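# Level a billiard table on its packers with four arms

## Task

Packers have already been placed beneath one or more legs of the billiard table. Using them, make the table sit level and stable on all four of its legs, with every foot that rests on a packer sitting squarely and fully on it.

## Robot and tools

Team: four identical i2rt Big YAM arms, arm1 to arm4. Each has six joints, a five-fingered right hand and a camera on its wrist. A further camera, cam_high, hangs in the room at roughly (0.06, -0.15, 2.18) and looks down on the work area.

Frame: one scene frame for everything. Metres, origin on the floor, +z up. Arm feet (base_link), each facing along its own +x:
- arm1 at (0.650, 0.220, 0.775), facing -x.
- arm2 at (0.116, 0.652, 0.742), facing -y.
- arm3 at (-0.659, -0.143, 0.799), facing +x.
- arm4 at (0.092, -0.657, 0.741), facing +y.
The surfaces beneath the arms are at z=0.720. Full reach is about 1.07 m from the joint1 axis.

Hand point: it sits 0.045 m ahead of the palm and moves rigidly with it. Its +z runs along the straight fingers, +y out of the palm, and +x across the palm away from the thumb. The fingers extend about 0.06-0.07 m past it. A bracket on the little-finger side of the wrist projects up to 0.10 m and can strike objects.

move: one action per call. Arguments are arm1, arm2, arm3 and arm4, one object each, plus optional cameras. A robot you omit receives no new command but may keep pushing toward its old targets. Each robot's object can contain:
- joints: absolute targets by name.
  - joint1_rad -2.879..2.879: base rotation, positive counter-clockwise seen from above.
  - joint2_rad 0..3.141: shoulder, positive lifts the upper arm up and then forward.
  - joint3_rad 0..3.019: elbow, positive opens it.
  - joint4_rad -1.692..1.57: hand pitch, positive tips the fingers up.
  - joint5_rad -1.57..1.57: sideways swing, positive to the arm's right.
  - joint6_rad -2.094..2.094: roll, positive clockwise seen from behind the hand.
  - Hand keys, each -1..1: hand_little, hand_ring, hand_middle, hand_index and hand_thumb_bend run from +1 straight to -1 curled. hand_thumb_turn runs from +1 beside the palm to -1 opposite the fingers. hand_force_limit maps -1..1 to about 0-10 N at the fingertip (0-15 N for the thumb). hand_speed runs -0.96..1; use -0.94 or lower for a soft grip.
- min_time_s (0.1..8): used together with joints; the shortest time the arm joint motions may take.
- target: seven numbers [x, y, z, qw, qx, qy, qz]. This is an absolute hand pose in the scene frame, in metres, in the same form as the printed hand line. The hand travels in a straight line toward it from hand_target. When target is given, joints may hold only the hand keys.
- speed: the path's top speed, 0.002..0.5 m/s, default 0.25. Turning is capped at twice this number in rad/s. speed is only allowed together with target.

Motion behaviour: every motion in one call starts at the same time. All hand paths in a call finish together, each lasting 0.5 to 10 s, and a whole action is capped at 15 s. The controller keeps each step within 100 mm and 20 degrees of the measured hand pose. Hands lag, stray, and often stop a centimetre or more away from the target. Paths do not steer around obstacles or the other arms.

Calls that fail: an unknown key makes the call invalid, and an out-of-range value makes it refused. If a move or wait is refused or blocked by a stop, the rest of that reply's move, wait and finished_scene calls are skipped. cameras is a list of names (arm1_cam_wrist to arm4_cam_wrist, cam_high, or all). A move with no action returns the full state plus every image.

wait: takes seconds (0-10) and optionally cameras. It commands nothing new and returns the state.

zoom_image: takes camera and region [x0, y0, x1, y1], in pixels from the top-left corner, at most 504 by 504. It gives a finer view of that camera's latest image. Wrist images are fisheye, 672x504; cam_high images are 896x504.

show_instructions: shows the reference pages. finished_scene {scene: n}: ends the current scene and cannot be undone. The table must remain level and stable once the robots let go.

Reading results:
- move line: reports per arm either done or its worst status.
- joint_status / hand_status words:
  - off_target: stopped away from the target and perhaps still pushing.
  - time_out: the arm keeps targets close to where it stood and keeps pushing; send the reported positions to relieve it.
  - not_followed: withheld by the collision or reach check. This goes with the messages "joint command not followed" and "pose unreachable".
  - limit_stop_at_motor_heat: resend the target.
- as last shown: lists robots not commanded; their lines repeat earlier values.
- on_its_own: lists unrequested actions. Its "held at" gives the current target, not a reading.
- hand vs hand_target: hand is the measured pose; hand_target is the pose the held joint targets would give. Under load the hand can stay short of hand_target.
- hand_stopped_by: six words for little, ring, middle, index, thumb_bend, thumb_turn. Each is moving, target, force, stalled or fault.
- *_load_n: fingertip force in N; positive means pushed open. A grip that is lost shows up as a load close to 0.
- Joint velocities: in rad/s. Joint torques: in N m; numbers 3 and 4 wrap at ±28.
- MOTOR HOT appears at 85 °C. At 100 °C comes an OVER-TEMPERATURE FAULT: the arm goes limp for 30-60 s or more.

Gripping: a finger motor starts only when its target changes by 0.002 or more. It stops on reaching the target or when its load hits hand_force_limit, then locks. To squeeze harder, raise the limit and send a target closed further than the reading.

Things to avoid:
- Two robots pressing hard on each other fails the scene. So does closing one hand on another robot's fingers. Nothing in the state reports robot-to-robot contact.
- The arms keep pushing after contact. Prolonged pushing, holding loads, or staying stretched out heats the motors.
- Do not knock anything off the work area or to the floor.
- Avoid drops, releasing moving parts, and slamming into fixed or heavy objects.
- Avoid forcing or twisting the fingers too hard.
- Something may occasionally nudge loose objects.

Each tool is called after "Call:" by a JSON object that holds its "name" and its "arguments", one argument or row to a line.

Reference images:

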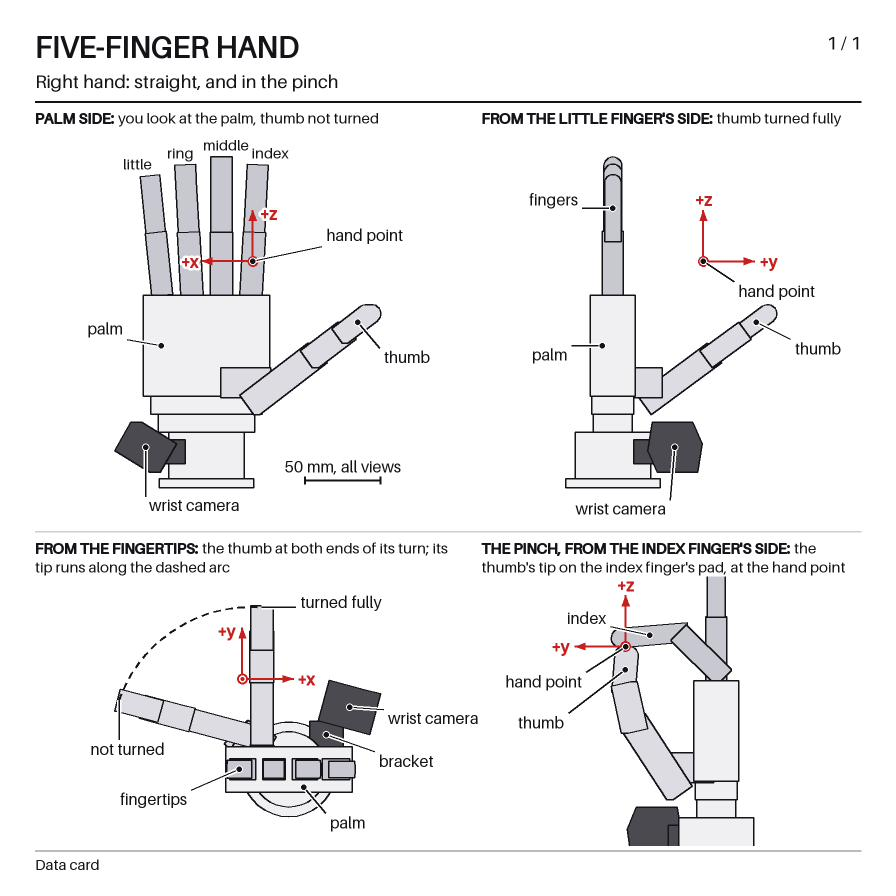

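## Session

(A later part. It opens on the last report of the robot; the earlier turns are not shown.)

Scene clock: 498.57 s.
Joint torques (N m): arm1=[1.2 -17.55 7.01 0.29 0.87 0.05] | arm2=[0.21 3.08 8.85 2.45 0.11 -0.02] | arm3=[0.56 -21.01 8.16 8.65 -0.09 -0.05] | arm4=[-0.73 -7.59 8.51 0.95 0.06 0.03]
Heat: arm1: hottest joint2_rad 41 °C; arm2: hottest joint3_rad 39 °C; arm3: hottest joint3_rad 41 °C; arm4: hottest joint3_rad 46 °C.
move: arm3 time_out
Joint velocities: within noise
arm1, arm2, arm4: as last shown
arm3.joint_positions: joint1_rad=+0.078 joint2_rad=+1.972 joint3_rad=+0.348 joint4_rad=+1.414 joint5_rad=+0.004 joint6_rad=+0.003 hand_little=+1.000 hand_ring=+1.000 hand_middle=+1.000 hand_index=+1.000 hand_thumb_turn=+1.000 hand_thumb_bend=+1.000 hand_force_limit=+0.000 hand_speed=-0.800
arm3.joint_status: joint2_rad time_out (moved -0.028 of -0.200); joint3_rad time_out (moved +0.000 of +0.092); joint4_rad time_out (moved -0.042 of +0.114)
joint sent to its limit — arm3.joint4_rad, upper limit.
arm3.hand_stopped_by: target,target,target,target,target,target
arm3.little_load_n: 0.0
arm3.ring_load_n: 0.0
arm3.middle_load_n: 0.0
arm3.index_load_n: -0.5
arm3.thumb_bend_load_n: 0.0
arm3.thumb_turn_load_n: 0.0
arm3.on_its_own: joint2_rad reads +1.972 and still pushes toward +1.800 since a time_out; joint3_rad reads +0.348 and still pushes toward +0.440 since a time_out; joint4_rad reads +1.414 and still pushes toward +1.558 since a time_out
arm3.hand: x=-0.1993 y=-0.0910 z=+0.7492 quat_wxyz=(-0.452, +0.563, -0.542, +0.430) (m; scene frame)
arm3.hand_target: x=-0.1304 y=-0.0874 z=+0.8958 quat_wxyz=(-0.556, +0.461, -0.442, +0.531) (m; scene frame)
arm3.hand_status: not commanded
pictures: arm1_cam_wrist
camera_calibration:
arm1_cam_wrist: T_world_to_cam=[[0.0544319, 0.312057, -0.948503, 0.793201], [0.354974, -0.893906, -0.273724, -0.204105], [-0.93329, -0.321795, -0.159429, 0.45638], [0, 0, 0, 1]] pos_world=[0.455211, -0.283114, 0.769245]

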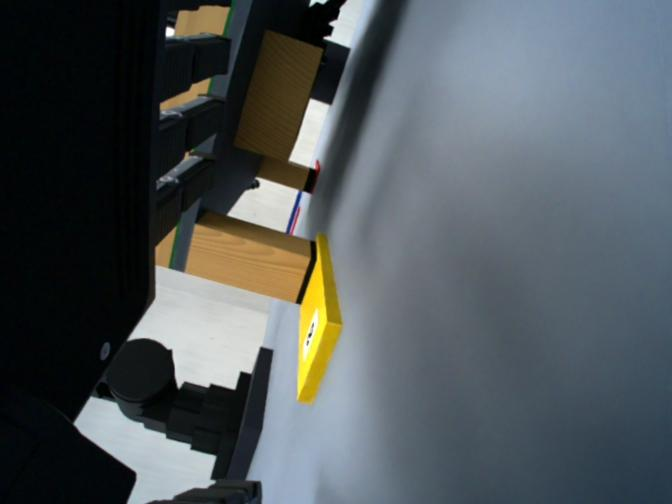

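Call:
{"name": "move", "arguments": {
  "arm3": {"joints": {"joint2_rad": 1.76, "joint3_rad": 0.46, "joint4_rad": 1.57}, "min_time_s": 2},
  "cameras": ["arm1_cam_wrist"]
}}

Call:
{"name": "zoom_image", "arguments": {
  "camera": "arm1_cam_wrist",
  "region": [295, 150, 335, 200]
}}

Scene clock: 507.47 s.
Joint torques (N m): arm1=[1.2 -17.61 7.02 0.29 0.87 0.05] | arm2=[-1.08 2.78 8.84 2.59 0.13 -0.02] | arm3=[1.2 -23.24 9.89 9.66 -0.08 -0.06] | arm4=[-0.5 -7.88 8.61 0.84 0.05 0.04]
Heat: arm1: hottest joint2_rad 41 °C; arm2: hottest joint3_rad 39 °C; arm3: hottest joint3_rad 41 °C; arm4: hottest joint3_rad 46 °C.
move: arm3 time_out
Joint velocities: within noise
arm1, arm2, arm4: as last shown
arm3.joint_positions: joint1_rad=+0.078 joint2_rad=+1.956 joint3_rad=+0.348 joint4_rad=+1.390 joint5_rad=+0.004 joint6_rad=+0.003 hand_little=+1.000 hand_ring=+1.000 hand_middle=+1.000 hand_index=+1.000 hand_thumb_turn=+1.000 hand_thumb_bend=+1.000 hand_force_limit=+0.000 hand_speed=-0.800
arm3.joint_status: joint2_rad time_out (moved -0.016 of -0.212); joint3_rad time_out (moved +0.000 of +0.112); joint4_rad time_out (moved -0.024 of +0.156)
joint sent to its limit — arm3.joint4_rad, upper limit.
arm3.hand_stopped_by: target,target,target,target,target,target
arm3.little_load_n: 0.0
arm3.ring_load_n: 0.0
arm3.middle_load_n: 0.0
arm3.index_load_n: 0.0
arm3.thumb_bend_load_n: 0.0
arm3.thumb_turn_load_n: 0.0
arm3.on_its_own: joint2_rad reads +1.956 and still pushes toward +1.760 since a time_out; joint3_rad reads +0.348 and still pushes toward +0.460 since a time_out; joint4_rad reads +1.390 and still pushes toward +1.557 since a time_out
arm3.hand: x=-0.1993 y=-0.0910 z=+0.7503 quat_wxyz=(-0.450, +0.565, -0.544, +0.428) (m; scene frame)
arm3.hand_target: x=-0.1221 y=-0.0871 z=+0.9235 quat_wxyz=(-0.570, +0.444, -0.426, +0.544) (m; scene frame)
arm3.hand_status: not commanded
arm4.ring_load_n: 0.5
pictures: arm1_cam_wrist
camera_calibration:
arm1_cam_wrist: T_world_to_cam=[[0.0544319, 0.312057, -0.948503, 0.793201], [0.354974, -0.893906, -0.273724, -0.204105], [-0.93329, -0.321795, -0.159429, 0.45638], [0, 0, 0, 1]] pos_world=[0.455211, -0.283114, 0.769245]

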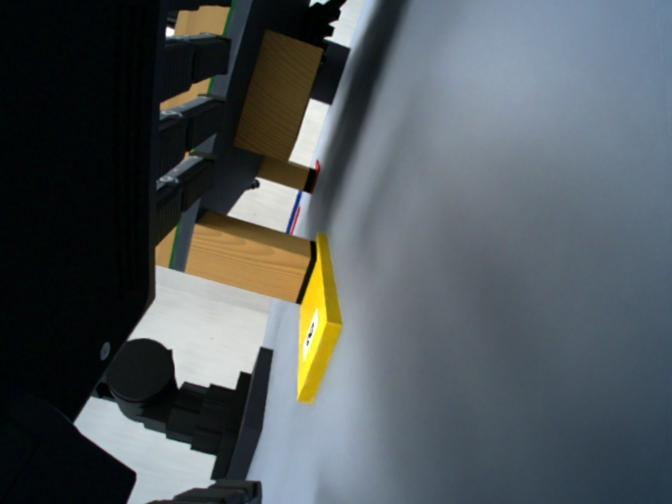

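Scaled by 10.080 from the camera's 672x504 image, which has a finer 960x720 frame.

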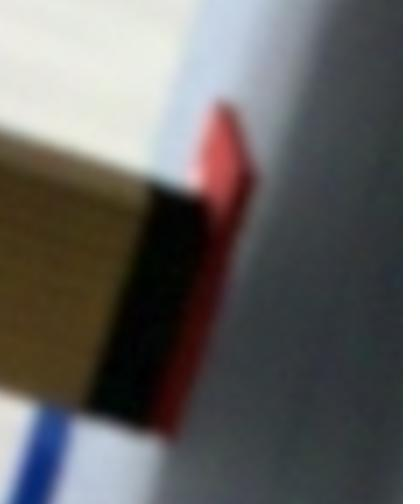

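Call:
{"name": "move", "arguments": {
  "arm3": {"joints": {"joint2_rad": 1.71, "joint3_rad": 0.475, "joint4_rad": 1.57}, "min_time_s": 2},
  "cameras": ["arm1_cam_wrist"]
}}

Call:
{"name": "zoom_image", "arguments": {
  "camera": "arm1_cam_wrist",
  "region": [295, 150, 335, 200]
}}

Scene clock: 514.77 s.
Joint torques (N m): arm1=[1.2 -17.55 7.01 0.29 0.87 0.04] | arm2=[-0.09 2.26 8.75 2.28 0.11 -0.07] | arm3=[0.5 -25.17 10.02 10.88 -0.08 -0.1] | arm4=[-0.79 -8 8.54 0.94 0.05 0.03]
Heat: arm1: hottest joint2_rad 41 °C; arm2: hottest joint3_rad 39 °C; arm3: hottest joint3_rad 42 °C; arm4: hottest joint3_rad 46 °C.
move: arm3 time_out
Joint velocities: within noise
arm1, arm2, arm4: as last shown
arm1.middle_load_n: -0.5
arm3.joint_positions: joint1_rad=+0.078 joint2_rad=+1.936 joint3_rad=+0.348 joint4_rad=+1.360 joint5_rad=+0.004 joint6_rad=+0.004 hand_little=+1.000 hand_ring=+1.000 hand_middle=+1.000 hand_index=+1.000 hand_thumb_turn=+1.000 hand_thumb_bend=+1.000 hand_force_limit=+0.000 hand_speed=-0.800
arm3.joint_status: joint2_rad time_out (moved -0.020 of -0.246); joint3_rad time_out (moved +0.000 of +0.127); joint4_rad time_out (moved -0.030 of +0.180)
joint sent to its limit — arm3.joint4_rad, upper limit.
arm3.hand_stopped_by: target,target,target,target,target,target
arm3.little_load_n: 0.0
arm3.ring_load_n: 0.0
arm3.middle_load_n: 0.0
arm3.index_load_n: -0.5
arm3.thumb_bend_load_n: 0.0
arm3.thumb_turn_load_n: 0.0
arm3.on_its_own: joint2_rad reads +1.936 and still pushes toward +1.710 since a time_out; joint3_rad reads +0.348 and still pushes toward +0.460 since a time_out; joint4_rad reads +1.360 and still pushes toward +1.558 since a time_out
arm3.hand: x=-0.1994 y=-0.0910 z=+0.7515 quat_wxyz=(-0.447, +0.567, -0.546, +0.425) (m; scene frame)
arm3.hand_target: x=-0.1223 y=-0.0872 z=+0.9494 quat_wxyz=(-0.581, +0.429, -0.413, +0.555) (m; scene frame)
arm3.hand_status: not commanded
arm4.ring_load_n: 0.0
pictures: arm1_cam_wrist
camera_calibration:
arm1_cam_wrist: T_world_to_cam=[[0.0544319, 0.312057, -0.948503, 0.793201], [0.354974, -0.893906, -0.273724, -0.204105], [-0.93329, -0.321795, -0.159429, 0.45638], [0, 0, 0, 1]] pos_world=[0.455211, -0.283114, 0.769245]

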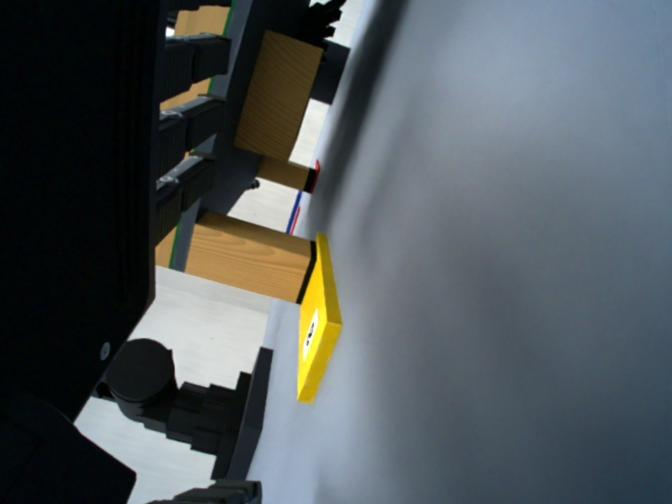

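Scaled by 10.080 from the camera's 672x504 image, which has a finer 960x720 frame.

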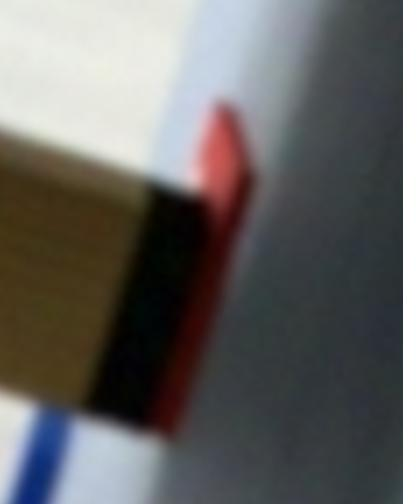

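Call:
{"name": "move", "arguments": {
  "arm4": {"target": [-0.35, -0.50, 0.815, 0, 1, 0, 0], "speed": 0.1},
  "cameras": ["arm4_cam_wrist"]
}}

Call:
{"name": "zoom_image", "arguments": {
  "camera": "arm4_cam_wrist",
  "region": [120, 0, 320, 200]
}}

Scene clock: 524.10 s.
Joint torques (N m): arm1=[1.2 -17.61 7.04 0.29 0.87 0.04] | arm2=[-1.03 2.26 8.91 2.29 0.11 0.02] | arm3=[0.73 -24.88 10.13 10.82 -0.09 -0.09] | arm4=[0.38 -9.17 8.36 0.95 0.13 0.13]
Heat: arm1: hottest joint2_rad 42 °C; arm2: hottest joint3_rad 39 °C; arm3: hottest joint3_rad 43 °C; arm4: hottest joint3_rad 45 °C.
move: arm4 done
Joint velocities: within noise
arm1, arm2, arm3: as last shown
arm1.middle_load_n: 0.0
arm3.on_its_own: joint2_rad reads +1.936 and still pushes toward +1.710 since a time_out; joint3_rad reads +0.348 and still pushes toward +0.460 since a time_out; joint4_rad reads +1.360 and still pushes toward +1.558 since a time_out
arm4.joint_positions: joint1_rad=+1.065 joint2_rad=+1.619 joint3_rad=+1.216 joint4_rad=-1.145 joint5_rad=+0.004 joint6_rad=+1.076 hand_little=+1.000 hand_ring=+1.000 hand_middle=+1.000 hand_index=+1.000 hand_thumb_turn=+1.000 hand_thumb_bend=+1.000 hand_force_limit=+0.000 hand_speed=-0.800
arm4.joint_status: not commanded
arm4.hand_stopped_by: target,target,target,target,target,target
arm4.little_load_n: 0.0
arm4.ring_load_n: 0.0
arm4.middle_load_n: 0.0
arm4.index_load_n: 0.0
arm4.thumb_bend_load_n: -0.5
arm4.thumb_turn_load_n: 0.0
arm4.hand: x=-0.3486 y=-0.4949 z=+0.8228 quat_wxyz=(-0.002, +1.000, +0.001, -0.004) (m; scene frame)
arm4.hand_target: x=-0.3499 y=-0.5000 z=+0.8151 quat_wxyz=(+0.000, +1.000, +0.000, +0.000) (m; scene frame)
arm4.hand_status: done (0.009 m and 0.6 deg from the pose sent, 0.076 m and 0.8 deg at the start)
pictures: arm4_cam_wrist
camera_calibration:
arm4_cam_wrist: T_world_to_cam=[[0.288573, -0.957388, 0.0115378, -0.38487], [-0.824421, -0.242331, 0.511475, -0.827604], [-0.486884, -0.15711, -0.859221, 0.568073], [0, 0, 0, 1]] pos_world=[-0.294644, -0.479774, 0.915839]

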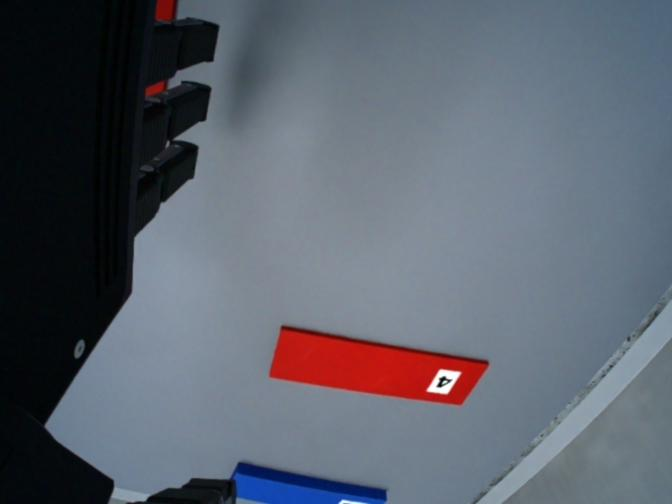

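Scaled by 2.520 from the camera's 672x504 image, which has a finer 960x720 frame.

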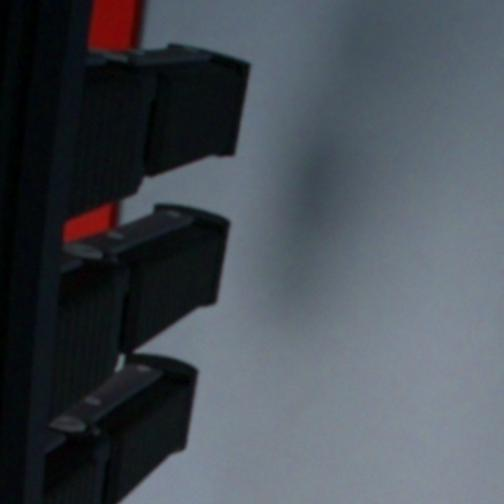

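Call:
{"name": "move", "arguments": {
  "arm4": {"target": [-0.35, -0.50, 0.79, 0, 1, 0, 0], "speed": 0.05},
  "cameras": []
}}

Call:
{"name": "move", "arguments": {
  "arm4": {"target": [-0.35, -0.50, 0.783, 0, 1, 0, 0], "speed": 0.03},
  "cameras": []
}}

Call:
{"name": "move", "arguments": {
  "arm4": {"target": [-0.35, -0.50, 0.777, 0, 1, 0, 0], "speed": 0.03},
  "cameras": ["arm1_cam_wrist"]
}}

Call:
{"name": "zoom_image", "arguments": {
  "camera": "arm1_cam_wrist",
  "region": [280, 140, 340, 240]
}}

Scene clock: 528.87 s.
Joint torques (N m): arm1=[1.2 -17.61 7.02 0.29 0.87 0.05] | arm2=[-0.03 2.37 8.91 2.4 0.13 -0.03] | arm3=[1.14 -24.82 9.96 10.89 -0.08 -0.08] | arm4=[0.85 -9.52 7.86 0.9 0.09 0.1]
Heat: arm1: hottest joint2_rad 42 °C; arm2: hottest joint3_rad 39 °C; arm3: hottest joint3_rad 43 °C; arm4: hottest joint3_rad 45 °C.
move: arm4 done
Joint velocities: within noise
arm1, arm2, arm3: as last shown
arm3.index_load_n: 0.0
arm3.thumb_turn_load_n: -0.5
arm3.on_its_own: joint2_rad reads +1.936 and still pushes toward +1.710 since a time_out; joint3_rad reads +0.348 and still pushes toward +0.460 since a time_out; joint4_rad reads +1.360 and still pushes toward +1.558 since a time_out
arm4.joint_positions: joint1_rad=+1.065 joint2_rad=+1.646 joint3_rad=+1.182 joint4_rad=-1.081 joint5_rad=+0.004 joint6_rad=+1.076 hand_little=+1.000 hand_ring=+1.000 hand_middle=+1.000 hand_index=+1.000 hand_thumb_turn=+1.000 hand_thumb_bend=+1.000 hand_force_limit=+0.000 hand_speed=-0.800
arm4.joint_status: not commanded
arm4.hand_stopped_by: target,target,target,target,target,target
arm4.little_load_n: 0.0
arm4.ring_load_n: 0.0
arm4.middle_load_n: 0.0
arm4.index_load_n: 0.0
arm4.thumb_bend_load_n: 0.0
arm4.thumb_turn_load_n: 0.0
arm4.hand: x=-0.3492 y=-0.4947 z=+0.7991 quat_wxyz=(-0.002, +1.000, +0.001, -0.006) (m; scene frame)
arm4.hand_target: x=-0.3498 y=-0.5001 z=+0.7902 quat_wxyz=(+0.000, +1.000, +0.000, +0.000) (m; scene frame)
arm4.hand_status: done (0.010 m and 0.7 deg from the pose sent, 0.033 m and 0.5 deg at the start)
pictures: none
No camera images: "cameras" was empty.

Scene clock: 529.83 s.
Joint torques (N m): arm1=[1.2 -17.55 7.02 0.31 0.87 0.05] | arm2=[-0.09 2.02 8.65 2.19 0.13 0] | arm3=[0.79 -24.76 10.09 10.86 -0.08 -0.08] | arm4=[0.91 -8.64 7.75 1.16 0.05 0.13]
Heat: arm1: hottest joint2_rad 42 °C; arm2: hottest joint3_rad 39 °C; arm3: hottest joint3_rad 43 °C; arm4: hottest joint3_rad 45 °C.
move: arm4 off_target
Joint velocities: within noise
arm1, arm3: as last shown
arm2.joint_positions: joint1_rad=-0.853 joint2_rad=+0.579 joint3_rad=+1.349 joint4_rad=-1.403 joint5_rad=+0.194 joint6_rad=-1.581 hand_little=+1.000 hand_ring=+1.000 hand_middle=+1.000 hand_index=+1.000 hand_thumb_turn=+1.000 hand_thumb_bend=+1.000 hand_force_limit=+0.000 hand_speed=-0.800
arm2.joint_status: not commanded
arm2.hand_stopped_by: target,target,target,target,target,target
arm2.little_load_n: 0.0
arm2.ring_load_n: 0.0
arm2.middle_load_n: 0.0
arm2.index_load_n: 0.0
arm2.thumb_bend_load_n: 0.0
arm2.thumb_turn_load_n: 0.0
arm2.hand: x=-0.1004 y=+0.5877 z=+1.2280 quat_wxyz=(+0.451, +0.276, -0.846, +0.070) (m; scene frame)
arm2.hand_target: x=-0.0993 y=+0.5885 z=+1.2377 quat_wxyz=(+0.460, +0.274, -0.841, +0.074) (m; scene frame)
arm2.hand_status: not commanded
arm3.thumb_turn_load_n: 0.0
arm3.on_its_own: joint2_rad reads +1.936 and still pushes toward +1.710 since a time_out; joint3_rad reads +0.348 and still pushes toward +0.460 since a time_out; joint4_rad reads +1.360 and still pushes toward +1.558 since a time_out
arm4.joint_positions: joint1_rad=+1.065 joint2_rad=+1.651 joint3_rad=+1.174 joint4_rad=-1.063 joint5_rad=+0.004 joint6_rad=+1.076 hand_little=+1.000 hand_ring=+1.000 hand_middle=+1.000 hand_index=+1.000 hand_thumb_turn=+1.000 hand_thumb_bend=+1.000 hand_force_limit=+0.000 hand_speed=-0.800
arm4.joint_status: not commanded
arm4.hand_stopped_by: target,target,target,target,target,target
arm4.little_load_n: 0.0
arm4.ring_load_n: 0.0
arm4.middle_load_n: 0.0
arm4.index_load_n: 0.0
arm4.thumb_bend_load_n: 0.0
arm4.thumb_turn_load_n: 0.0
arm4.hand: x=-0.3501 y=-0.4943 z=+0.7940 quat_wxyz=(-0.003, +1.000, +0.001, -0.008) (m; scene frame)
arm4.hand_target: x=-0.3497 y=-0.5001 z=+0.7832 quat_wxyz=(+0.000, +1.000, +0.000, +0.000) (m; scene frame)
arm4.hand_status: off_target (0.012 m and 1.0 deg from the pose sent, 0.017 m and 0.7 deg at the start)
pictures: none
No camera images: "cameras" was empty.

Scene clock: 530.80 s.
Joint torques (N m): arm1=[1.14 -17.61 7.02 0.29 0.87 0.04] | arm2=[-0.44 1.96 8.87 2.48 0.1 -0.01] | arm3=[0.79 -24.76 10.07 10.81 -0.1 -0.08] | arm4=[-0.15 -9.05 7.68 0.95 0.08 0.14]
Heat: arm1: hottest joint2_rad 42 °C; arm2: hottest joint3_rad 39 °C; arm3: hottest joint3_rad 43 °C; arm4: hottest joint3_rad 45 °C.
move: arm4 off_target
Joint velocities: within noise
arm1.joint_positions: joint1_rad=+1.385 joint2_rad=+2.298 joint3_rad=+1.532 joint4_rad=-1.400 joint5_rad=+1.553 joint6_rad=+2.100 hand_little=+1.000 hand_ring=+1.000 hand_middle=+1.000 hand_index=+1.000 hand_thumb_turn=+1.000 hand_thumb_bend=+1.000 hand_force_limit=+0.000 hand_speed=-0.800
arm1.joint_status: not commanded
arm1.hand_stopped_by: target,target,target,target,target,target
arm1.little_load_n: 0.0
arm1.ring_load_n: 0.0
arm1.middle_load_n: 0.0
arm1.index_load_n: 0.0
arm1.thumb_bend_load_n: 0.0
arm1.thumb_turn_load_n: 0.0
arm1.hand: x=+0.3509 y=-0.3170 z=+0.7497 quat_wxyz=(-0.556, +0.537, +0.472, -0.425) (m; scene frame)
arm1.hand_target: x=+0.3451 y=-0.3340 z=+0.7657 quat_wxyz=(-0.542, +0.553, +0.452, -0.443) (m; scene frame)
arm1.hand_status: not commanded
arm2, arm3: as last shown
arm2.index_load_n: -0.5
arm2.thumb_turn_load_n: 0.5
arm3.on_its_own: joint2_rad reads +1.936 and still pushes toward +1.710 since a time_out; joint3_rad reads +0.348 and still pushes toward +0.460 since a time_out; joint4_rad reads +1.360 and still pushes toward +1.558 since a time_out
arm4.joint_positions: joint1_rad=+1.065 joint2_rad=+1.657 joint3_rad=+1.167 joint4_rad=-1.049 joint5_rad=+0.004 joint6_rad=+1.076 hand_little=+1.000 hand_ring=+1.000 hand_middle=+1.000 hand_index=+1.000 hand_thumb_turn=+1.000 hand_thumb_bend=+1.000 hand_force_limit=+0.000 hand_speed=-0.800
arm4.joint_status: not commanded
arm4.hand_stopped_by: target,target,target,target,target,target
arm4.little_load_n: 0.0
arm4.ring_load_n: 0.0
arm4.middle_load_n: -0.5
arm4.index_load_n: 0.0
arm4.thumb_bend_load_n: 0.0
arm4.thumb_turn_load_n: 0.0
arm4.hand: x=-0.3505 y=-0.4941 z=+0.7893 quat_wxyz=(-0.004, +1.000, +0.001, -0.008) (m; scene frame)
arm4.hand_target: x=-0.3497 y=-0.5001 z=+0.7773 quat_wxyz=(+0.000, +1.000, +0.000, +0.000) (m; scene frame)
arm4.hand_status: off_target (0.014 m and 1.1 deg from the pose sent, 0.018 m and 1.0 deg at the start)
pictures: arm1_cam_wrist
camera_calibration:
arm1_cam_wrist: T_world_to_cam=[[0.0544319, 0.312057, -0.948503, 0.793201], [0.354974, -0.893906, -0.273724, -0.204105], [-0.93329, -0.321795, -0.159429, 0.45638], [0, 0, 0, 1]] pos_world=[0.455211, -0.283114, 0.769245]

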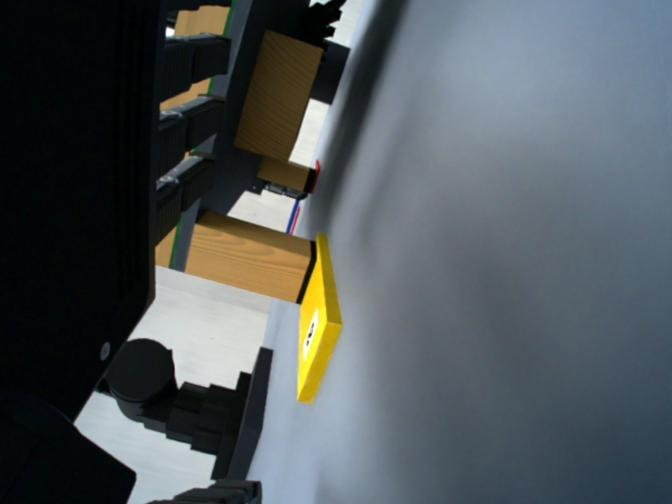

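Scaled by 5.040 from the camera's 672x504 image, which has a finer 960x720 frame.

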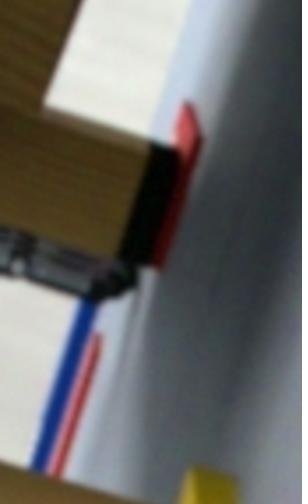

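Call:
{"name": "move", "arguments": {
  "arm4": {"target": [-0.35, -0.50, 0.771, 0, 1, 0, 0], "speed": 0.03},
  "cameras": []
}}

Call:
{"name": "move", "arguments": {
  "arm4": {"target": [-0.35, -0.50, 0.766, 0, 1, 0, 0], "speed": 0.03},
  "cameras": ["arm1_cam_wrist"]
}}

Call:
{"name": "zoom_image", "arguments": {
  "camera": "arm1_cam_wrist",
  "region": [290, 160, 330, 210]
}}

Scene clock: 535.60 s.
Joint torques (N m): arm1=[1.2 -17.61 7.04 0.29 0.87 0.04] | arm2=[-1.08 1.67 9.03 2.45 0.09 -0.04] | arm3=[0.73 -24.76 10.06 10.76 -0.09 -0.04] | arm4=[0.56 -8.29 6.97 1.44 0.05 0.17]
Heat: arm1: hottest joint2_rad 42 °C; arm2: hottest joint3_rad 39 °C; arm3: hottest joint3_rad 44 °C; arm4: hottest joint3_rad 44 °C.
move: arm4 off_target
Joint velocities: within noise
arm1, arm2, arm3: as last shown
arm2.index_load_n: 0.0
arm2.thumb_turn_load_n: 0.0
arm3.on_its_own: joint2_rad reads +1.936 and still pushes toward +1.710 since a time_out; joint3_rad reads +0.348 and still pushes toward +0.460 since a time_out; joint4_rad reads +1.360 and still pushes toward +1.558 since a time_out
arm4.joint_positions: joint1_rad=+1.065 joint2_rad=+1.657 joint3_rad=+1.166 joint4_rad=-1.047 joint5_rad=+0.004 joint6_rad=+1.076 hand_little=+1.000 hand_ring=+1.000 hand_middle=+1.000 hand_index=+1.000 hand_thumb_turn=+1.000 hand_thumb_bend=+1.000 hand_force_limit=+0.000 hand_speed=-0.800
arm4.joint_status: not commanded
arm4.hand_stopped_by: target,target,target,target,target,target
arm4.little_load_n: 0.0
arm4.ring_load_n: 0.0
arm4.middle_load_n: -0.5
arm4.index_load_n: 0.0
arm4.thumb_bend_load_n: 0.0
arm4.thumb_turn_load_n: 0.0
arm4.hand: x=-0.3505 y=-0.4941 z=+0.7889 quat_wxyz=(-0.004, +1.000, +0.001, -0.009) (m; scene frame)
arm4.hand_target: x=-0.3494 y=-0.5002 z=+0.7715 quat_wxyz=(+0.000, +1.000, +0.000, +0.000) (m; scene frame)
arm4.hand_status: off_target (0.019 m and 1.1 deg from the pose sent, 0.019 m and 1.1 deg at the start)
pictures: none
No camera images: "cameras" was empty.

Scene clock: 536.57 s.
Joint torques (N m): arm1=[1.2 -17.61 7.04 0.31 0.87 0.04] | arm2=[0.32 2.14 8.64 2.35 0.06 -0.09] | arm3=[0.73 -25.11 9.96 10.86 -0.09 -0.07] | arm4=[0.56 -7.06 6.56 1.88 0.08 0.1]
Heat: arm1: hottest joint2_rad 42 °C; arm2: hottest joint3_rad 39 °C; arm3: hottest joint3_rad 44 °C; arm4: hottest joint3_rad 44 °C.
move: arm4 off_target
Joint velocities: within noise
arm1, arm2, arm3: as last shown
arm1.index_load_n: -0.5
arm3.thumb_turn_load_n: -0.5
arm3.on_its_own: joint2_rad reads +1.936 and still pushes toward +1.710 since a time_out; joint3_rad reads +0.348 and still pushes toward +0.460 since a time_out; joint4_rad reads +1.360 and still pushes toward +1.558 since a time_out
arm4.joint_positions: joint1_rad=+1.065 joint2_rad=+1.657 joint3_rad=+1.165 joint4_rad=-1.045 joint5_rad=+0.004 joint6_rad=+1.076 hand_little=+1.000 hand_ring=+1.000 hand_middle=+1.000 hand_index=+1.000 hand_thumb_turn=+1.000 hand_thumb_bend=+1.000 hand_force_limit=+0.000 hand_speed=-0.800
arm4.joint_status: not commanded
arm4.hand_stopped_by: target,target,target,target,target,target
arm4.little_load_n: 0.0
arm4.ring_load_n: 0.0
arm4.middle_load_n: -1.5
arm4.index_load_n: 0.0
arm4.thumb_bend_load_n: 0.0
arm4.thumb_turn_load_n: 0.0
arm4.hand: x=-0.3504 y=-0.4941 z=+0.7885 quat_wxyz=(-0.004, +1.000, +0.001, -0.009) (m; scene frame)
arm4.hand_target: x=-0.3490 y=-0.5003 z=+0.7668 quat_wxyz=(+0.000, +1.000, +0.000, +0.000) (m; scene frame)
arm4.hand_status: off_target (0.023 m and 1.2 deg from the pose sent, 0.024 m and 1.1 deg at the start)
pictures: arm1_cam_wrist
camera_calibration:
arm1_cam_wrist: T_world_to_cam=[[0.0544319, 0.312057, -0.948503, 0.793201], [0.354974, -0.893906, -0.273724, -0.204105], [-0.93329, -0.321795, -0.159429, 0.45638], [0, 0, 0, 1]] pos_world=[0.455211, -0.283114, 0.769245]

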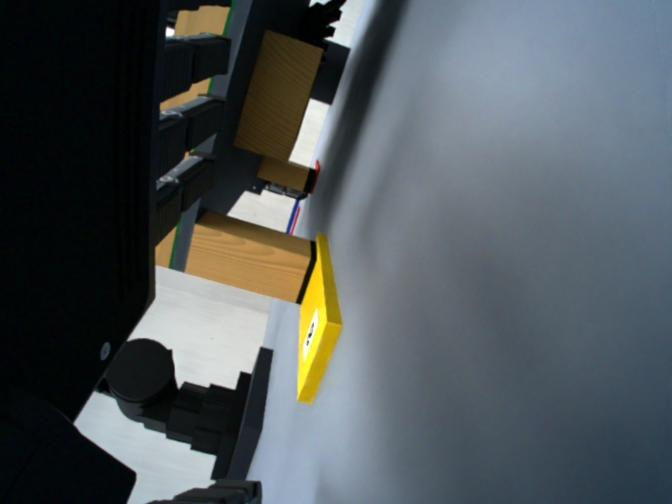

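Scaled by 10.080 from the camera's 672x504 image, which has a finer 960x720 frame.

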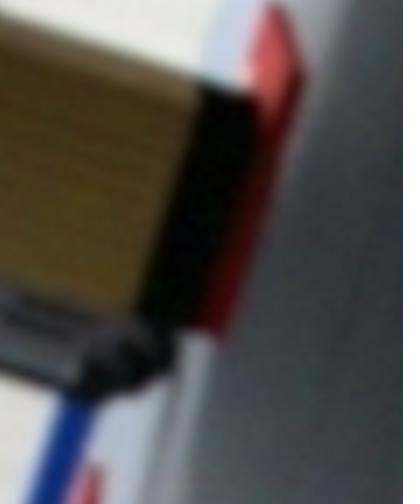

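Call:
{"name": "move", "arguments": {
  "arm4": {"target": [-0.35, -0.50, 0.778, 0, 1, 0, 0], "speed": 0.05},
  "arm3": {"joints": {"joint2_rad": 1.65, "joint3_rad": 0.49, "joint4_rad": 1.57}, "min_time_s": 2},
  "cameras": ["arm1_cam_wrist"]
}}

Call:
{"name": "zoom_image", "arguments": {
  "camera": "arm1_cam_wrist",
  "region": [290, 160, 330, 210]
}}

Scene clock: 544.00 s.
Joint torques (N m): arm1=[1.2 -17.61 7.02 0.29 0.87 0.05] | arm2=[0.15 1.9 8.68 2.56 0.12 0] | arm3=[0.79 -26.64 10.36 12.04 -0.11 -0.11] | arm4=[0.67 -8.64 7.86 0.72 0.06 0.17]
Heat: arm1: hottest joint2_rad 42 °C; arm2: hottest joint3_rad 39 °C; arm3: hottest joint3_rad 44 °C; arm4: hottest joint3_rad 44 °C.
move: arm3 time_out; arm4 off_target
Joint velocities: within noise
arm1, arm2: as last shown
arm1.index_load_n: 0.0
arm3.joint_positions: joint1_rad=+0.078 joint2_rad=+1.901 joint3_rad=+0.348 joint4_rad=+1.332 joint5_rad=+0.004 joint6_rad=+0.005 hand_little=+1.000 hand_ring=+1.000 hand_middle=+1.000 hand_index=+1.000 hand_thumb_turn=+1.000 hand_thumb_bend=+1.000 hand_force_limit=+0.000 hand_speed=-0.800
arm3.joint_status: joint2_rad time_out (moved -0.035 of -0.286); joint3_rad time_out (moved +0.000 of +0.142); joint4_rad time_out (moved -0.028 of +0.210)
joint sent to its limit — arm3.joint4_rad, upper limit.
arm3.hand_stopped_by: target,target,target,target,target,target
arm3.little_load_n: 0.0
arm3.ring_load_n: 0.0
arm3.middle_load_n: 0.0
arm3.index_load_n: 0.0
arm3.thumb_bend_load_n: 0.0
arm3.thumb_turn_load_n: 0.0
arm3.on_its_own: joint2_rad reads +1.901 and still pushes toward +1.650 since a time_out; joint3_rad reads +0.348 and still pushes toward +0.460 since a time_out; joint4_rad reads +1.332 and still pushes toward +1.557 since a time_out
arm3.hand: x=-0.1967 y=-0.0908 z=+0.7601 quat_wxyz=(-0.450, +0.565, -0.545, +0.426) (m; scene frame)
arm3.hand_target: x=-0.1244 y=-0.0875 z=+0.9800 quat_wxyz=(-0.594, +0.412, -0.396, +0.567) (m; scene frame)
arm3.hand_status: not commanded
arm4.joint_positions: joint1_rad=+1.065 joint2_rad=+1.657 joint3_rad=+1.165 joint4_rad=-1.045 joint5_rad=+0.004 joint6_rad=+1.076 hand_little=+1.000 hand_ring=+1.000 hand_middle=+1.000 hand_index=+1.000 hand_thumb_turn=+1.000 hand_thumb_bend=+1.000 hand_force_limit=+0.000 hand_speed=-0.800
arm4.joint_status: not commanded
arm4.hand_stopped_by: target,target,target,target,target,target
arm4.little_load_n: 0.0
arm4.ring_load_n: 0.0
arm4.middle_load_n: -1.0
arm4.index_load_n: 0.0
arm4.thumb_bend_load_n: -0.5
arm4.thumb_turn_load_n: 0.0
arm4.hand: x=-0.3503 y=-0.4941 z=+0.7885 quat_wxyz=(-0.004, +1.000, +0.001, -0.009) (m; scene frame)
arm4.hand_target: x=-0.3498 y=-0.5000 z=+0.7782 quat_wxyz=(+0.000, +1.000, +0.000, +0.000) (m; scene frame)
arm4.hand_status: off_target (0.012 m and 1.2 deg from the pose sent, 0.012 m and 1.2 deg at the start)
pictures: arm1_cam_wrist
camera_calibration:
arm1_cam_wrist: T_world_to_cam=[[0.0544319, 0.312057, -0.948503, 0.793201], [0.354974, -0.893906, -0.273724, -0.204105], [-0.93329, -0.321795, -0.159429, 0.45638], [0, 0, 0, 1]] pos_world=[0.455211, -0.283114, 0.769245]

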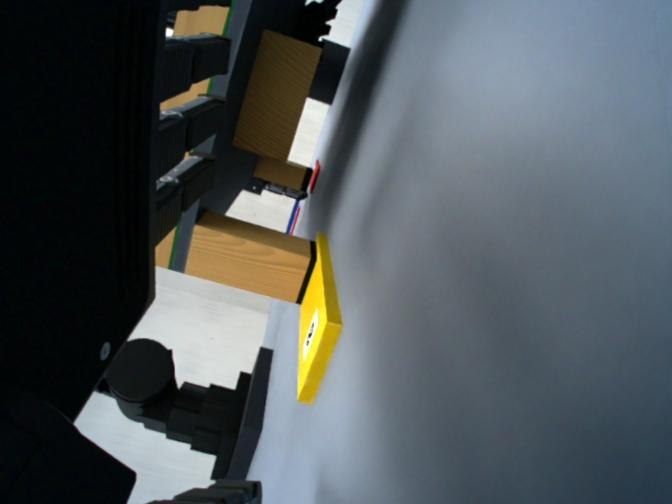

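Scaled by 10.080 from the camera's 672x504 image, which has a finer 960x720 frame.

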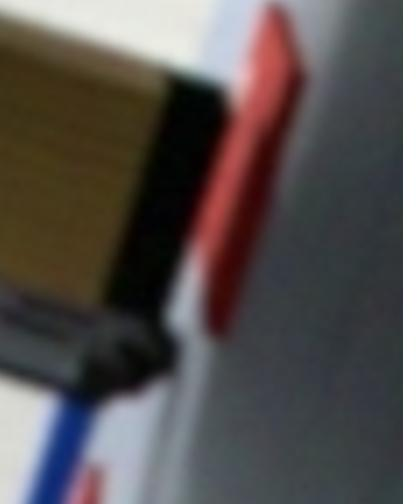

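Call:
{"name": "move", "arguments": {
  "arm4": {"target": [-0.356, -0.50, 0.785, 0, 1, 0, 0], "speed": 0.05},
  "cameras": []
}}

Call:
{"name": "move", "arguments": {
  "arm4": {"target": [-0.356, -0.46, 0.782, 0, 1, 0, 0], "speed": 0.04},
  "cameras": ["arm1_cam_wrist", "arm4_cam_wrist"]
}}

Call:
{"name": "zoom_image", "arguments": {
  "camera": "arm1_cam_wrist",
  "region": [280, 150, 330, 210]
}}

Scene clock: 548.57 s.
Joint torques (N m): arm1=[1.2 -17.55 7.02 0.29 0.87 0.05] | arm2=[0.21 2.73 8.76 2.1 0.14 -0.02] | arm3=[0.62 -26.58 10.39 12.1 -0.1 -0.09] | arm4=[0.97 -8.18 10.07 0.06 -0.03 0.13]
Heat: arm1: hottest joint2_rad 42 °C; arm2: hottest joint3_rad 39 °C; arm3: hottest joint3_rad 45 °C; arm4: hottest joint3_rad 44 °C.
move: arm4 done
Joint velocities: within noise
arm1, arm2, arm3: as last shown
arm1.thumb_turn_load_n: -0.5
arm3.middle_load_n: -0.5
arm3.on_its_own: joint2_rad reads +1.901 and still pushes toward +1.650 since a time_out; joint3_rad reads +0.348 and still pushes toward +0.460 since a time_out; joint4_rad reads +1.332 and still pushes toward +1.557 since a time_out
arm4.joint_positions: joint1_rad=+1.067 joint2_rad=+1.657 joint3_rad=+1.165 joint4_rad=-1.049 joint5_rad=+0.007 joint6_rad=+1.082 hand_little=+1.000 hand_ring=+1.000 hand_middle=+1.000 hand_index=+1.000 hand_thumb_turn=+1.000 hand_thumb_bend=+1.000 hand_force_limit=+0.000 hand_speed=-0.800
arm4.joint_status: not commanded
arm4.hand_stopped_by: target,target,target,target,target,target
arm4.little_load_n: 0.0
arm4.ring_load_n: 0.0
arm4.middle_load_n: 0.0
arm4.index_load_n: 0.0
arm4.thumb_bend_load_n: -0.5
arm4.thumb_turn_load_n: 0.0
arm4.hand: x=-0.3499 y=-0.4948 z=+0.7883 quat_wxyz=(-0.005, +1.000, -0.002, -0.007) (m; scene frame)
arm4.hand_target: x=-0.3558 y=-0.5000 z=+0.7850 quat_wxyz=(+0.000, +1.000, +0.000, +0.000) (m; scene frame)
arm4.hand_status: done (0.009 m and 1.0 deg from the pose sent, 0.009 m and 1.2 deg at the start)
pictures: none
No camera images: "cameras" was empty.

Scene clock: 550.07 s.
Joint torques (N m): arm1=[1.2 -17.61 7.04 0.31 0.87 0.05] | arm2=[0.85 1.96 8.92 2.17 0.13 -0.02] | arm3=[0.85 -26.29 10.24 12.1 -0.09 -0.09] | arm4=[-3.43 -6.89 12.12 1.11 0.98 -0.12]
Heat: arm1: hottest joint2_rad 42 °C; arm2: hottest joint3_rad 39 °C; arm3: hottest joint3_rad 45 °C; arm4: hottest joint3_rad 44 °C.
move: arm4 off_target
Joint velocities: within noise
arm1, arm2, arm3: as last shown
arm1.thumb_turn_load_n: 0.0
arm3.middle_load_n: 0.0
arm3.thumb_turn_load_n: -0.5
arm3.on_its_own: joint2_rad reads +1.901 and still pushes toward +1.650 since a time_out; joint3_rad reads +0.348 and still pushes toward +0.460 since a time_out; joint4_rad reads +1.332 and still pushes toward +1.557 since a time_out
arm4.joint_positions: joint1_rad=+1.043 joint2_rad=+1.680 joint3_rad=+1.196 joint4_rad=-1.082 joint5_rad=-0.022 joint6_rad=+1.032 hand_little=+1.000 hand_ring=+1.000 hand_middle=+0.999 hand_index=+1.000 hand_thumb_turn=+1.000 hand_thumb_bend=+1.000 hand_force_limit=+0.000 hand_speed=-0.800
arm4.joint_status: not commanded
arm4.hand_stopped_by: target,target,target,target,target,target
arm4.little_load_n: 0.0
arm4.ring_load_n: 0.0
arm4.middle_load_n: -6.0
arm4.index_load_n: 0.0
arm4.thumb_bend_load_n: 0.0
arm4.thumb_turn_load_n: 0.0
arm4.hand: x=-0.3487 y=-0.4892 z=+0.7906 quat_wxyz=(+0.014, +1.000, +0.012, -0.003) (m; scene frame)
arm4.hand_target: x=-0.3545 y=-0.4607 z=+0.7825 quat_wxyz=(+0.000, +1.000, +0.000, +0.000) (m; scene frame)
arm4.hand_status: off_target (0.031 m and 2.1 deg from the pose sent, 0.036 m and 1.0 deg at the start)
pictures: arm1_cam_wrist, arm4_cam_wrist
camera_calibration:
arm1_cam_wrist: T_world_to_cam=[[0.0544319, 0.312057, -0.948503, 0.793201], [0.354974, -0.893906, -0.273724, -0.204105], [-0.93329, -0.321795, -0.159429, 0.45638], [0, 0, 0, 1]] pos_world=[0.455211, -0.283114, 0.769245]
arm4_cam_wrist: T_world_to_cam=[[0.310039, -0.949791, 0.0421087, -0.391919], [-0.8203, -0.244854, 0.516869, -0.813973], [-0.480607, -0.194792, -0.855028, 0.521773], [0, 0, 0, 1]] pos_world=[-0.295424, -0.469909, 0.883351]

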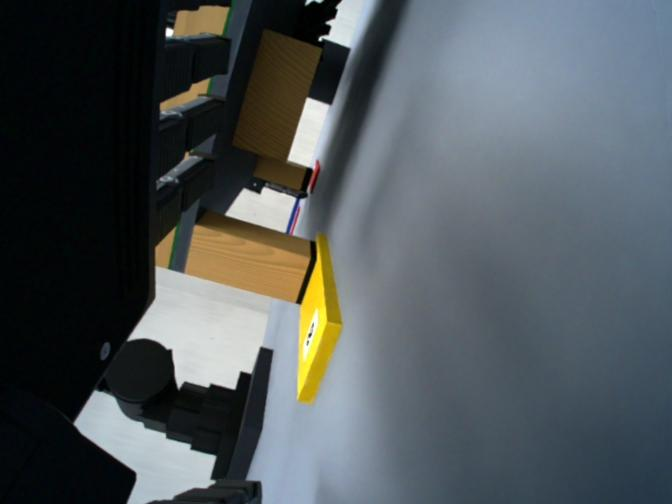

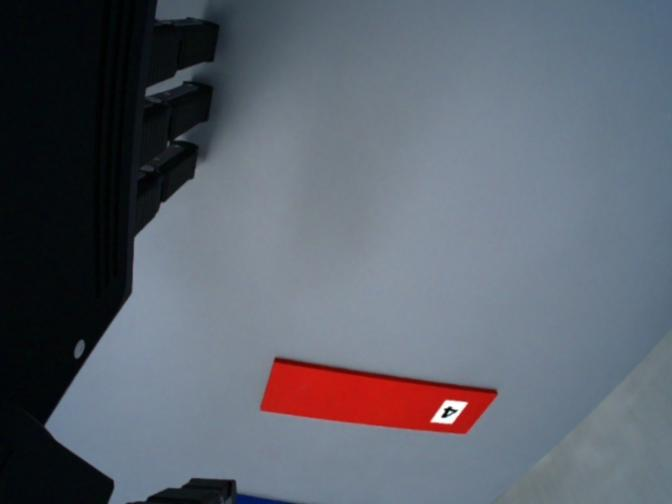

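Scaled by 8.400 from the camera's 672x504 image, which has a finer 960x720 frame.

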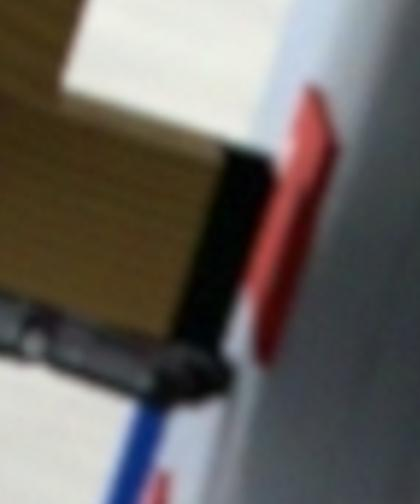

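Call:
{"name": "move", "arguments": {
  "arm4": {"target": [-0.356, -0.475, 0.792, 0, 1, 0, 0], "speed": 0.04},
  "cameras": ["arm1_cam_wrist"]
}}

Call:
{"name": "zoom_image", "arguments": {
  "camera": "arm1_cam_wrist",
  "region": [280, 150, 330, 210]
}}

Scene clock: 553.57 s.
Joint torques (N m): arm1=[1.14 -17.61 7.05 0.29 0.87 0.05] | arm2=[0.03 2.2 8.66 2.35 0.1 0.02] | arm3=[0.67 -26.64 10.3 11.93 -0.08 -0.08] | arm4=[-1.49 -8.88 11.33 0.21 0.95 0.11]
Heat: arm1: hottest joint2_rad 42 °C; arm2: hottest joint3_rad 39 °C; arm3: hottest joint3_rad 45 °C; arm4: hottest joint3_rad 44 °C.
move: arm4 off_target
Joint velocities: within noise
arm1, arm2, arm3: as last shown
arm3.ring_load_n: 0.5
arm3.on_its_own: joint2_rad reads +1.901 and still pushes toward +1.650 since a time_out; joint3_rad reads +0.348 and still pushes toward +0.460 since a time_out; joint4_rad reads +1.332 and still pushes toward +1.557 since a time_out
arm4.joint_positions: joint1_rad=+1.043 joint2_rad=+1.680 joint3_rad=+1.196 joint4_rad=-1.084 joint5_rad=-0.022 joint6_rad=+1.033 hand_little=+1.000 hand_ring=+1.000 hand_middle=+0.999 hand_index=+1.000 hand_thumb_turn=+1.000 hand_thumb_bend=+1.000 hand_force_limit=+0.000 hand_speed=-0.800
arm4.joint_status: not commanded
arm4.hand_stopped_by: target,target,target,target,target,target
arm4.little_load_n: 0.0
arm4.ring_load_n: 0.0
arm4.middle_load_n: -4.0
arm4.index_load_n: 0.0
arm4.thumb_bend_load_n: 0.0
arm4.thumb_turn_load_n: 0.0
arm4.hand: x=-0.3484 y=-0.4896 z=+0.7906 quat_wxyz=(+0.014, +1.000, +0.011, -0.002) (m; scene frame)
arm4.hand_target: x=-0.3555 y=-0.4751 z=+0.7922 quat_wxyz=(+0.000, +1.000, +0.000, +0.000) (m; scene frame)
arm4.hand_status: off_target (0.016 m and 2.1 deg from the pose sent, 0.016 m and 2.1 deg at the start)
pictures: arm1_cam_wrist
camera_calibration:
arm1_cam_wrist: T_world_to_cam=[[0.0544319, 0.312057, -0.948503, 0.793201], [0.354974, -0.893906, -0.273724, -0.204105], [-0.93329, -0.321795, -0.159429, 0.45638], [0, 0, 0, 1]] pos_world=[0.455211, -0.283114, 0.769245]

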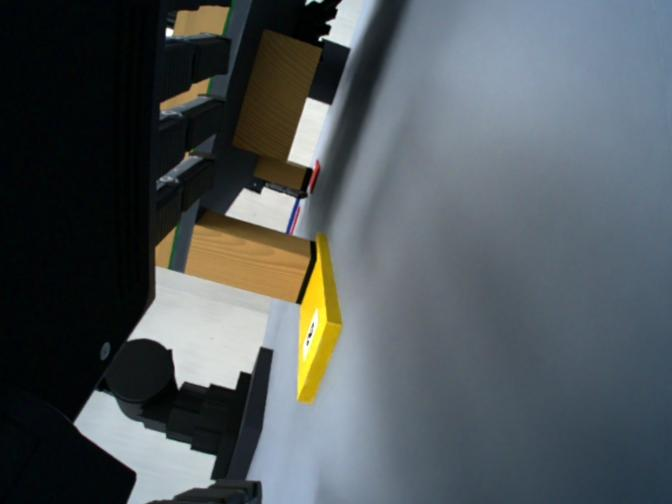

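Scaled by 8.400 from the camera's 672x504 image, which has a finer 960x720 frame.

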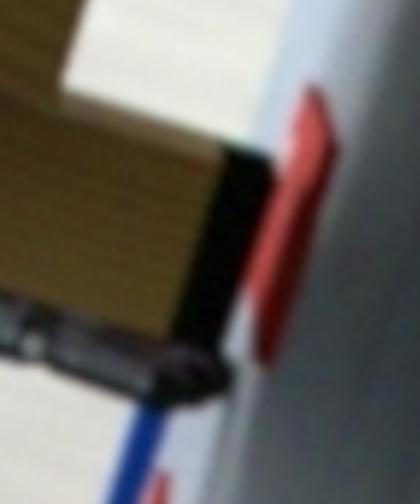

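Call:
{"name": "move", "arguments": {
  "arm4": {"target": [-0.356, -0.495, 0.80, 0, 1, 0, 0], "speed": 0.06},
  "cameras": []
}}

Call:
{"name": "move", "arguments": {
  "arm4": {"target": [-0.356, -0.475, 0.788, 0, 1, 0, 0], "speed": 0.04},
  "cameras": ["arm1_cam_wrist", "arm4_cam_wrist"]
}}

Call:
{"name": "zoom_image", "arguments": {
  "camera": "arm1_cam_wrist",
  "region": [280, 150, 330, 210]
}}

Scene clock: 558.27 s.
Joint torques (N m): arm1=[1.14 -17.61 7.01 0.29 0.87 0.04] | arm2=[-0.91 2.32 8.76 2.37 0.14 -0.02] | arm3=[1.2 -26.99 10.29 11.95 -0.09 -0.08] | arm4=[0.73 -11.28 9.54 0.13 0.08 0.14]
Heat: arm1: hottest joint2_rad 42 °C; arm2: hottest joint3_rad 39 °C; arm3: hottest joint3_rad 45 °C; arm4: hottest joint3_rad 45 °C.
move: arm4 off_target
Joint velocities: within noise
arm1, arm3: as last shown
arm1.ring_load_n: -0.5
arm2.joint_positions: joint1_rad=-0.853 joint2_rad=+0.579 joint3_rad=+1.349 joint4_rad=-1.403 joint5_rad=+0.194 joint6_rad=-1.581 hand_little=+1.000 hand_ring=+1.000 hand_middle=+1.000 hand_index=+1.000 hand_thumb_turn=+1.000 hand_thumb_bend=+1.000 hand_force_limit=+0.000 hand_speed=-0.800
arm2.joint_status: not commanded
arm2.hand_stopped_by: target,target,target,target,target,target
arm2.little_load_n: 0.0
arm2.ring_load_n: 0.0
arm2.middle_load_n: 0.0
arm2.index_load_n: 0.0
arm2.thumb_bend_load_n: 0.0
arm2.thumb_turn_load_n: 0.0
arm2.hand: x=-0.1004 y=+0.5877 z=+1.2280 quat_wxyz=(+0.451, +0.276, -0.846, +0.070) (m; scene frame)
arm2.hand_target: x=-0.0993 y=+0.5885 z=+1.2377 quat_wxyz=(+0.460, +0.274, -0.841, +0.074) (m; scene frame)
arm2.hand_status: not commanded
arm3.ring_load_n: 0.0
arm3.on_its_own: joint2_rad reads +1.901 and still pushes toward +1.650 since a time_out; joint3_rad reads +0.348 and still pushes toward +0.460 since a time_out; joint4_rad reads +1.332 and still pushes toward +1.557 since a time_out
arm4.joint_positions: joint1_rad=+1.061 joint2_rad=+1.677 joint3_rad=+1.196 joint4_rad=-1.094 joint5_rad=+0.003 joint6_rad=+1.072 hand_little=+1.000 hand_ring=+1.000 hand_middle=+1.000 hand_index=+1.000 hand_thumb_turn=+1.000 hand_thumb_bend=+1.000 hand_force_limit=+0.000 hand_speed=-0.800
arm4.joint_status: not commanded
arm4.hand_stopped_by: target,target,target,target,target,target
arm4.little_load_n: 0.0
arm4.ring_load_n: 0.0
arm4.middle_load_n: 0.0
arm4.index_load_n: 0.0
arm4.thumb_bend_load_n: 0.0
arm4.thumb_turn_load_n: 0.0
arm4.hand: x=-0.3492 y=-0.4932 z=+0.7903 quat_wxyz=(+0.005, +1.000, +0.001, +0.007) (m; scene frame)
arm4.hand_target: x=-0.3558 y=-0.4950 z=+0.8000 quat_wxyz=(+0.000, +1.000, +0.000, +0.000) (m; scene frame)
arm4.hand_status: off_target (0.012 m and 1.0 deg from the pose sent, 0.013 m and 2.1 deg at the start)
pictures: none
No camera images: "cameras" was empty.

Scene clock: 559.37 s.
Joint torques (N m): arm1=[1.2 -17.61 7.04 0.31 0.87 0.05] | arm2=[-0.91 2.26 8.81 2.32 0.12 -0.01] | arm3=[0.97 -26.7 10.26 11.96 -0.11 -0.1] | arm4=[-1.9 -8.12 10.78 1.18 0.14 -0.09]
Heat: arm1: hottest joint2_rad 42 °C; arm2: hottest joint3_rad 39 °C; arm3: hottest joint3_rad 45 °C; arm4: hottest joint3_rad 45 °C.
move: arm4 off_target
Joint velocities: within noise
arm1.joint_positions: joint1_rad=+1.385 joint2_rad=+2.298 joint3_rad=+1.532 joint4_rad=-1.400 joint5_rad=+1.553 joint6_rad=+2.100 hand_little=+1.000 hand_ring=+1.000 hand_middle=+1.000 hand_index=+1.000 hand_thumb_turn=+1.000 hand_thumb_bend=+1.000 hand_force_limit=+0.000 hand_speed=-0.800
arm1.joint_status: not commanded
arm1.hand_stopped_by: target,target,target,target,target,target
arm1.little_load_n: 0.0
arm1.ring_load_n: 0.0
arm1.middle_load_n: 0.0
arm1.index_load_n: 0.0
arm1.thumb_bend_load_n: 0.5
arm1.thumb_turn_load_n: -0.5
arm1.hand: x=+0.3509 y=-0.3170 z=+0.7497 quat_wxyz=(-0.556, +0.537, +0.472, -0.425) (m; scene frame)
arm1.hand_target: x=+0.3451 y=-0.3340 z=+0.7657 quat_wxyz=(-0.542, +0.553, +0.452, -0.443) (m; scene frame)
arm1.hand_status: not commanded
arm2, arm3: as last shown
arm3.on_its_own: joint2_rad reads +1.901 and still pushes toward +1.650 since a time_out; joint3_rad reads +0.348 and still pushes toward +0.460 since a time_out; joint4_rad reads +1.332 and still pushes toward +1.557 since a time_out
arm4.joint_positions: joint1_rad=+1.050 joint2_rad=+1.678 joint3_rad=+1.196 joint4_rad=-1.091 joint5_rad=+0.000 joint6_rad=+1.060 hand_little=+1.000 hand_ring=+1.000 hand_middle=+1.000 hand_index=+1.000 hand_thumb_turn=+1.000 hand_thumb_bend=+1.000 hand_force_limit=+0.000 hand_speed=-0.800
arm4.joint_status: not commanded
arm4.hand_stopped_by: target,target,target,target,target,target
arm4.little_load_n: 0.0
arm4.ring_load_n: 0.0
arm4.middle_load_n: -1.0
arm4.index_load_n: 0.0
arm4.thumb_bend_load_n: 0.0
arm4.thumb_turn_load_n: 0.0
arm4.hand: x=-0.3474 y=-0.4887 z=+0.7899 quat_wxyz=(+0.006, +1.000, +0.001, +0.006) (m; scene frame)
arm4.hand_target: x=-0.3554 y=-0.4751 z=+0.7881 quat_wxyz=(+0.000, +1.000, +0.000, +0.000) (m; scene frame)
arm4.hand_status: off_target (0.016 m and 1.0 deg from the pose sent, 0.020 m and 1.0 deg at the start)
pictures: arm1_cam_wrist, arm4_cam_wrist
camera_calibration:
arm1_cam_wrist: T_world_to_cam=[[0.0544319, 0.312057, -0.948503, 0.793201], [0.354974, -0.893906, -0.273724, -0.204105], [-0.93329, -0.321795, -0.159429, 0.45638], [0, 0, 0, 1]] pos_world=[0.455211, -0.283114, 0.769245]
arm4_cam_wrist: T_world_to_cam=[[0.289393, -0.956671, 0.0321283, -0.394471], [-0.834402, -0.235675, 0.498228, -0.798099], [-0.469068, -0.170992, -0.866451, 0.546572], [0, 0, 0, 1]] pos_world=[-0.295399, -0.472011, 0.883887]

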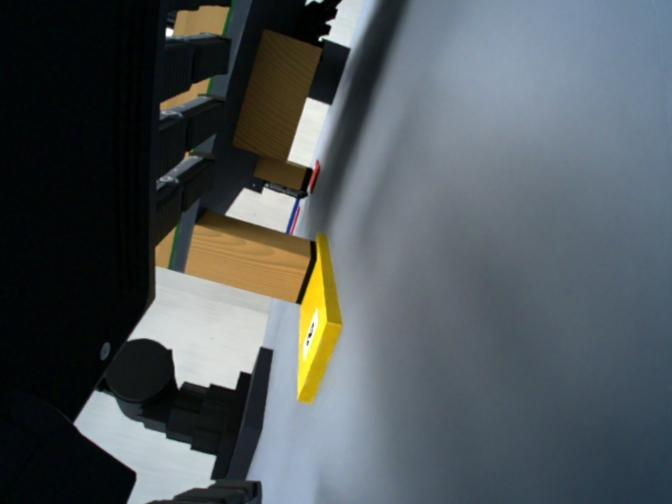

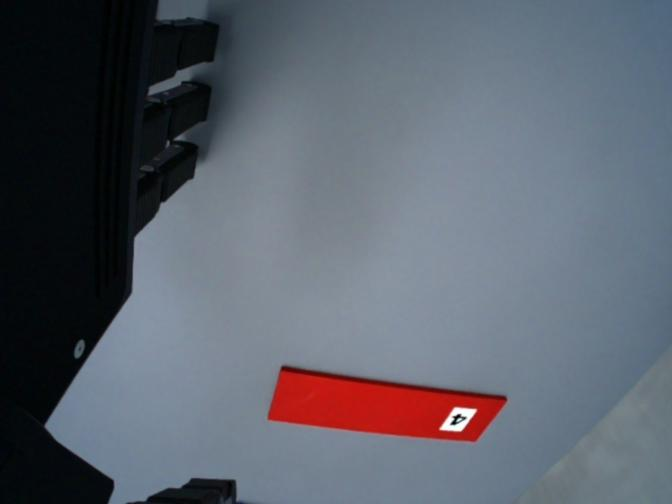

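Scaled by 8.400 from the camera's 672x504 image, which has a finer 960x720 frame.

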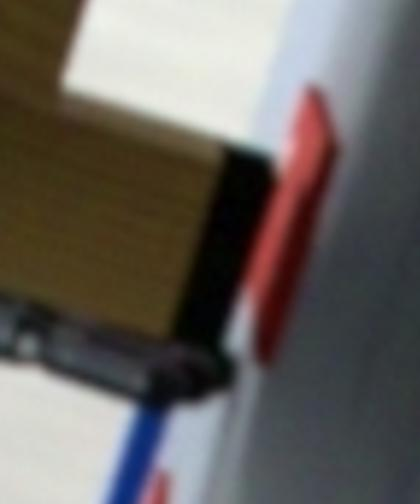

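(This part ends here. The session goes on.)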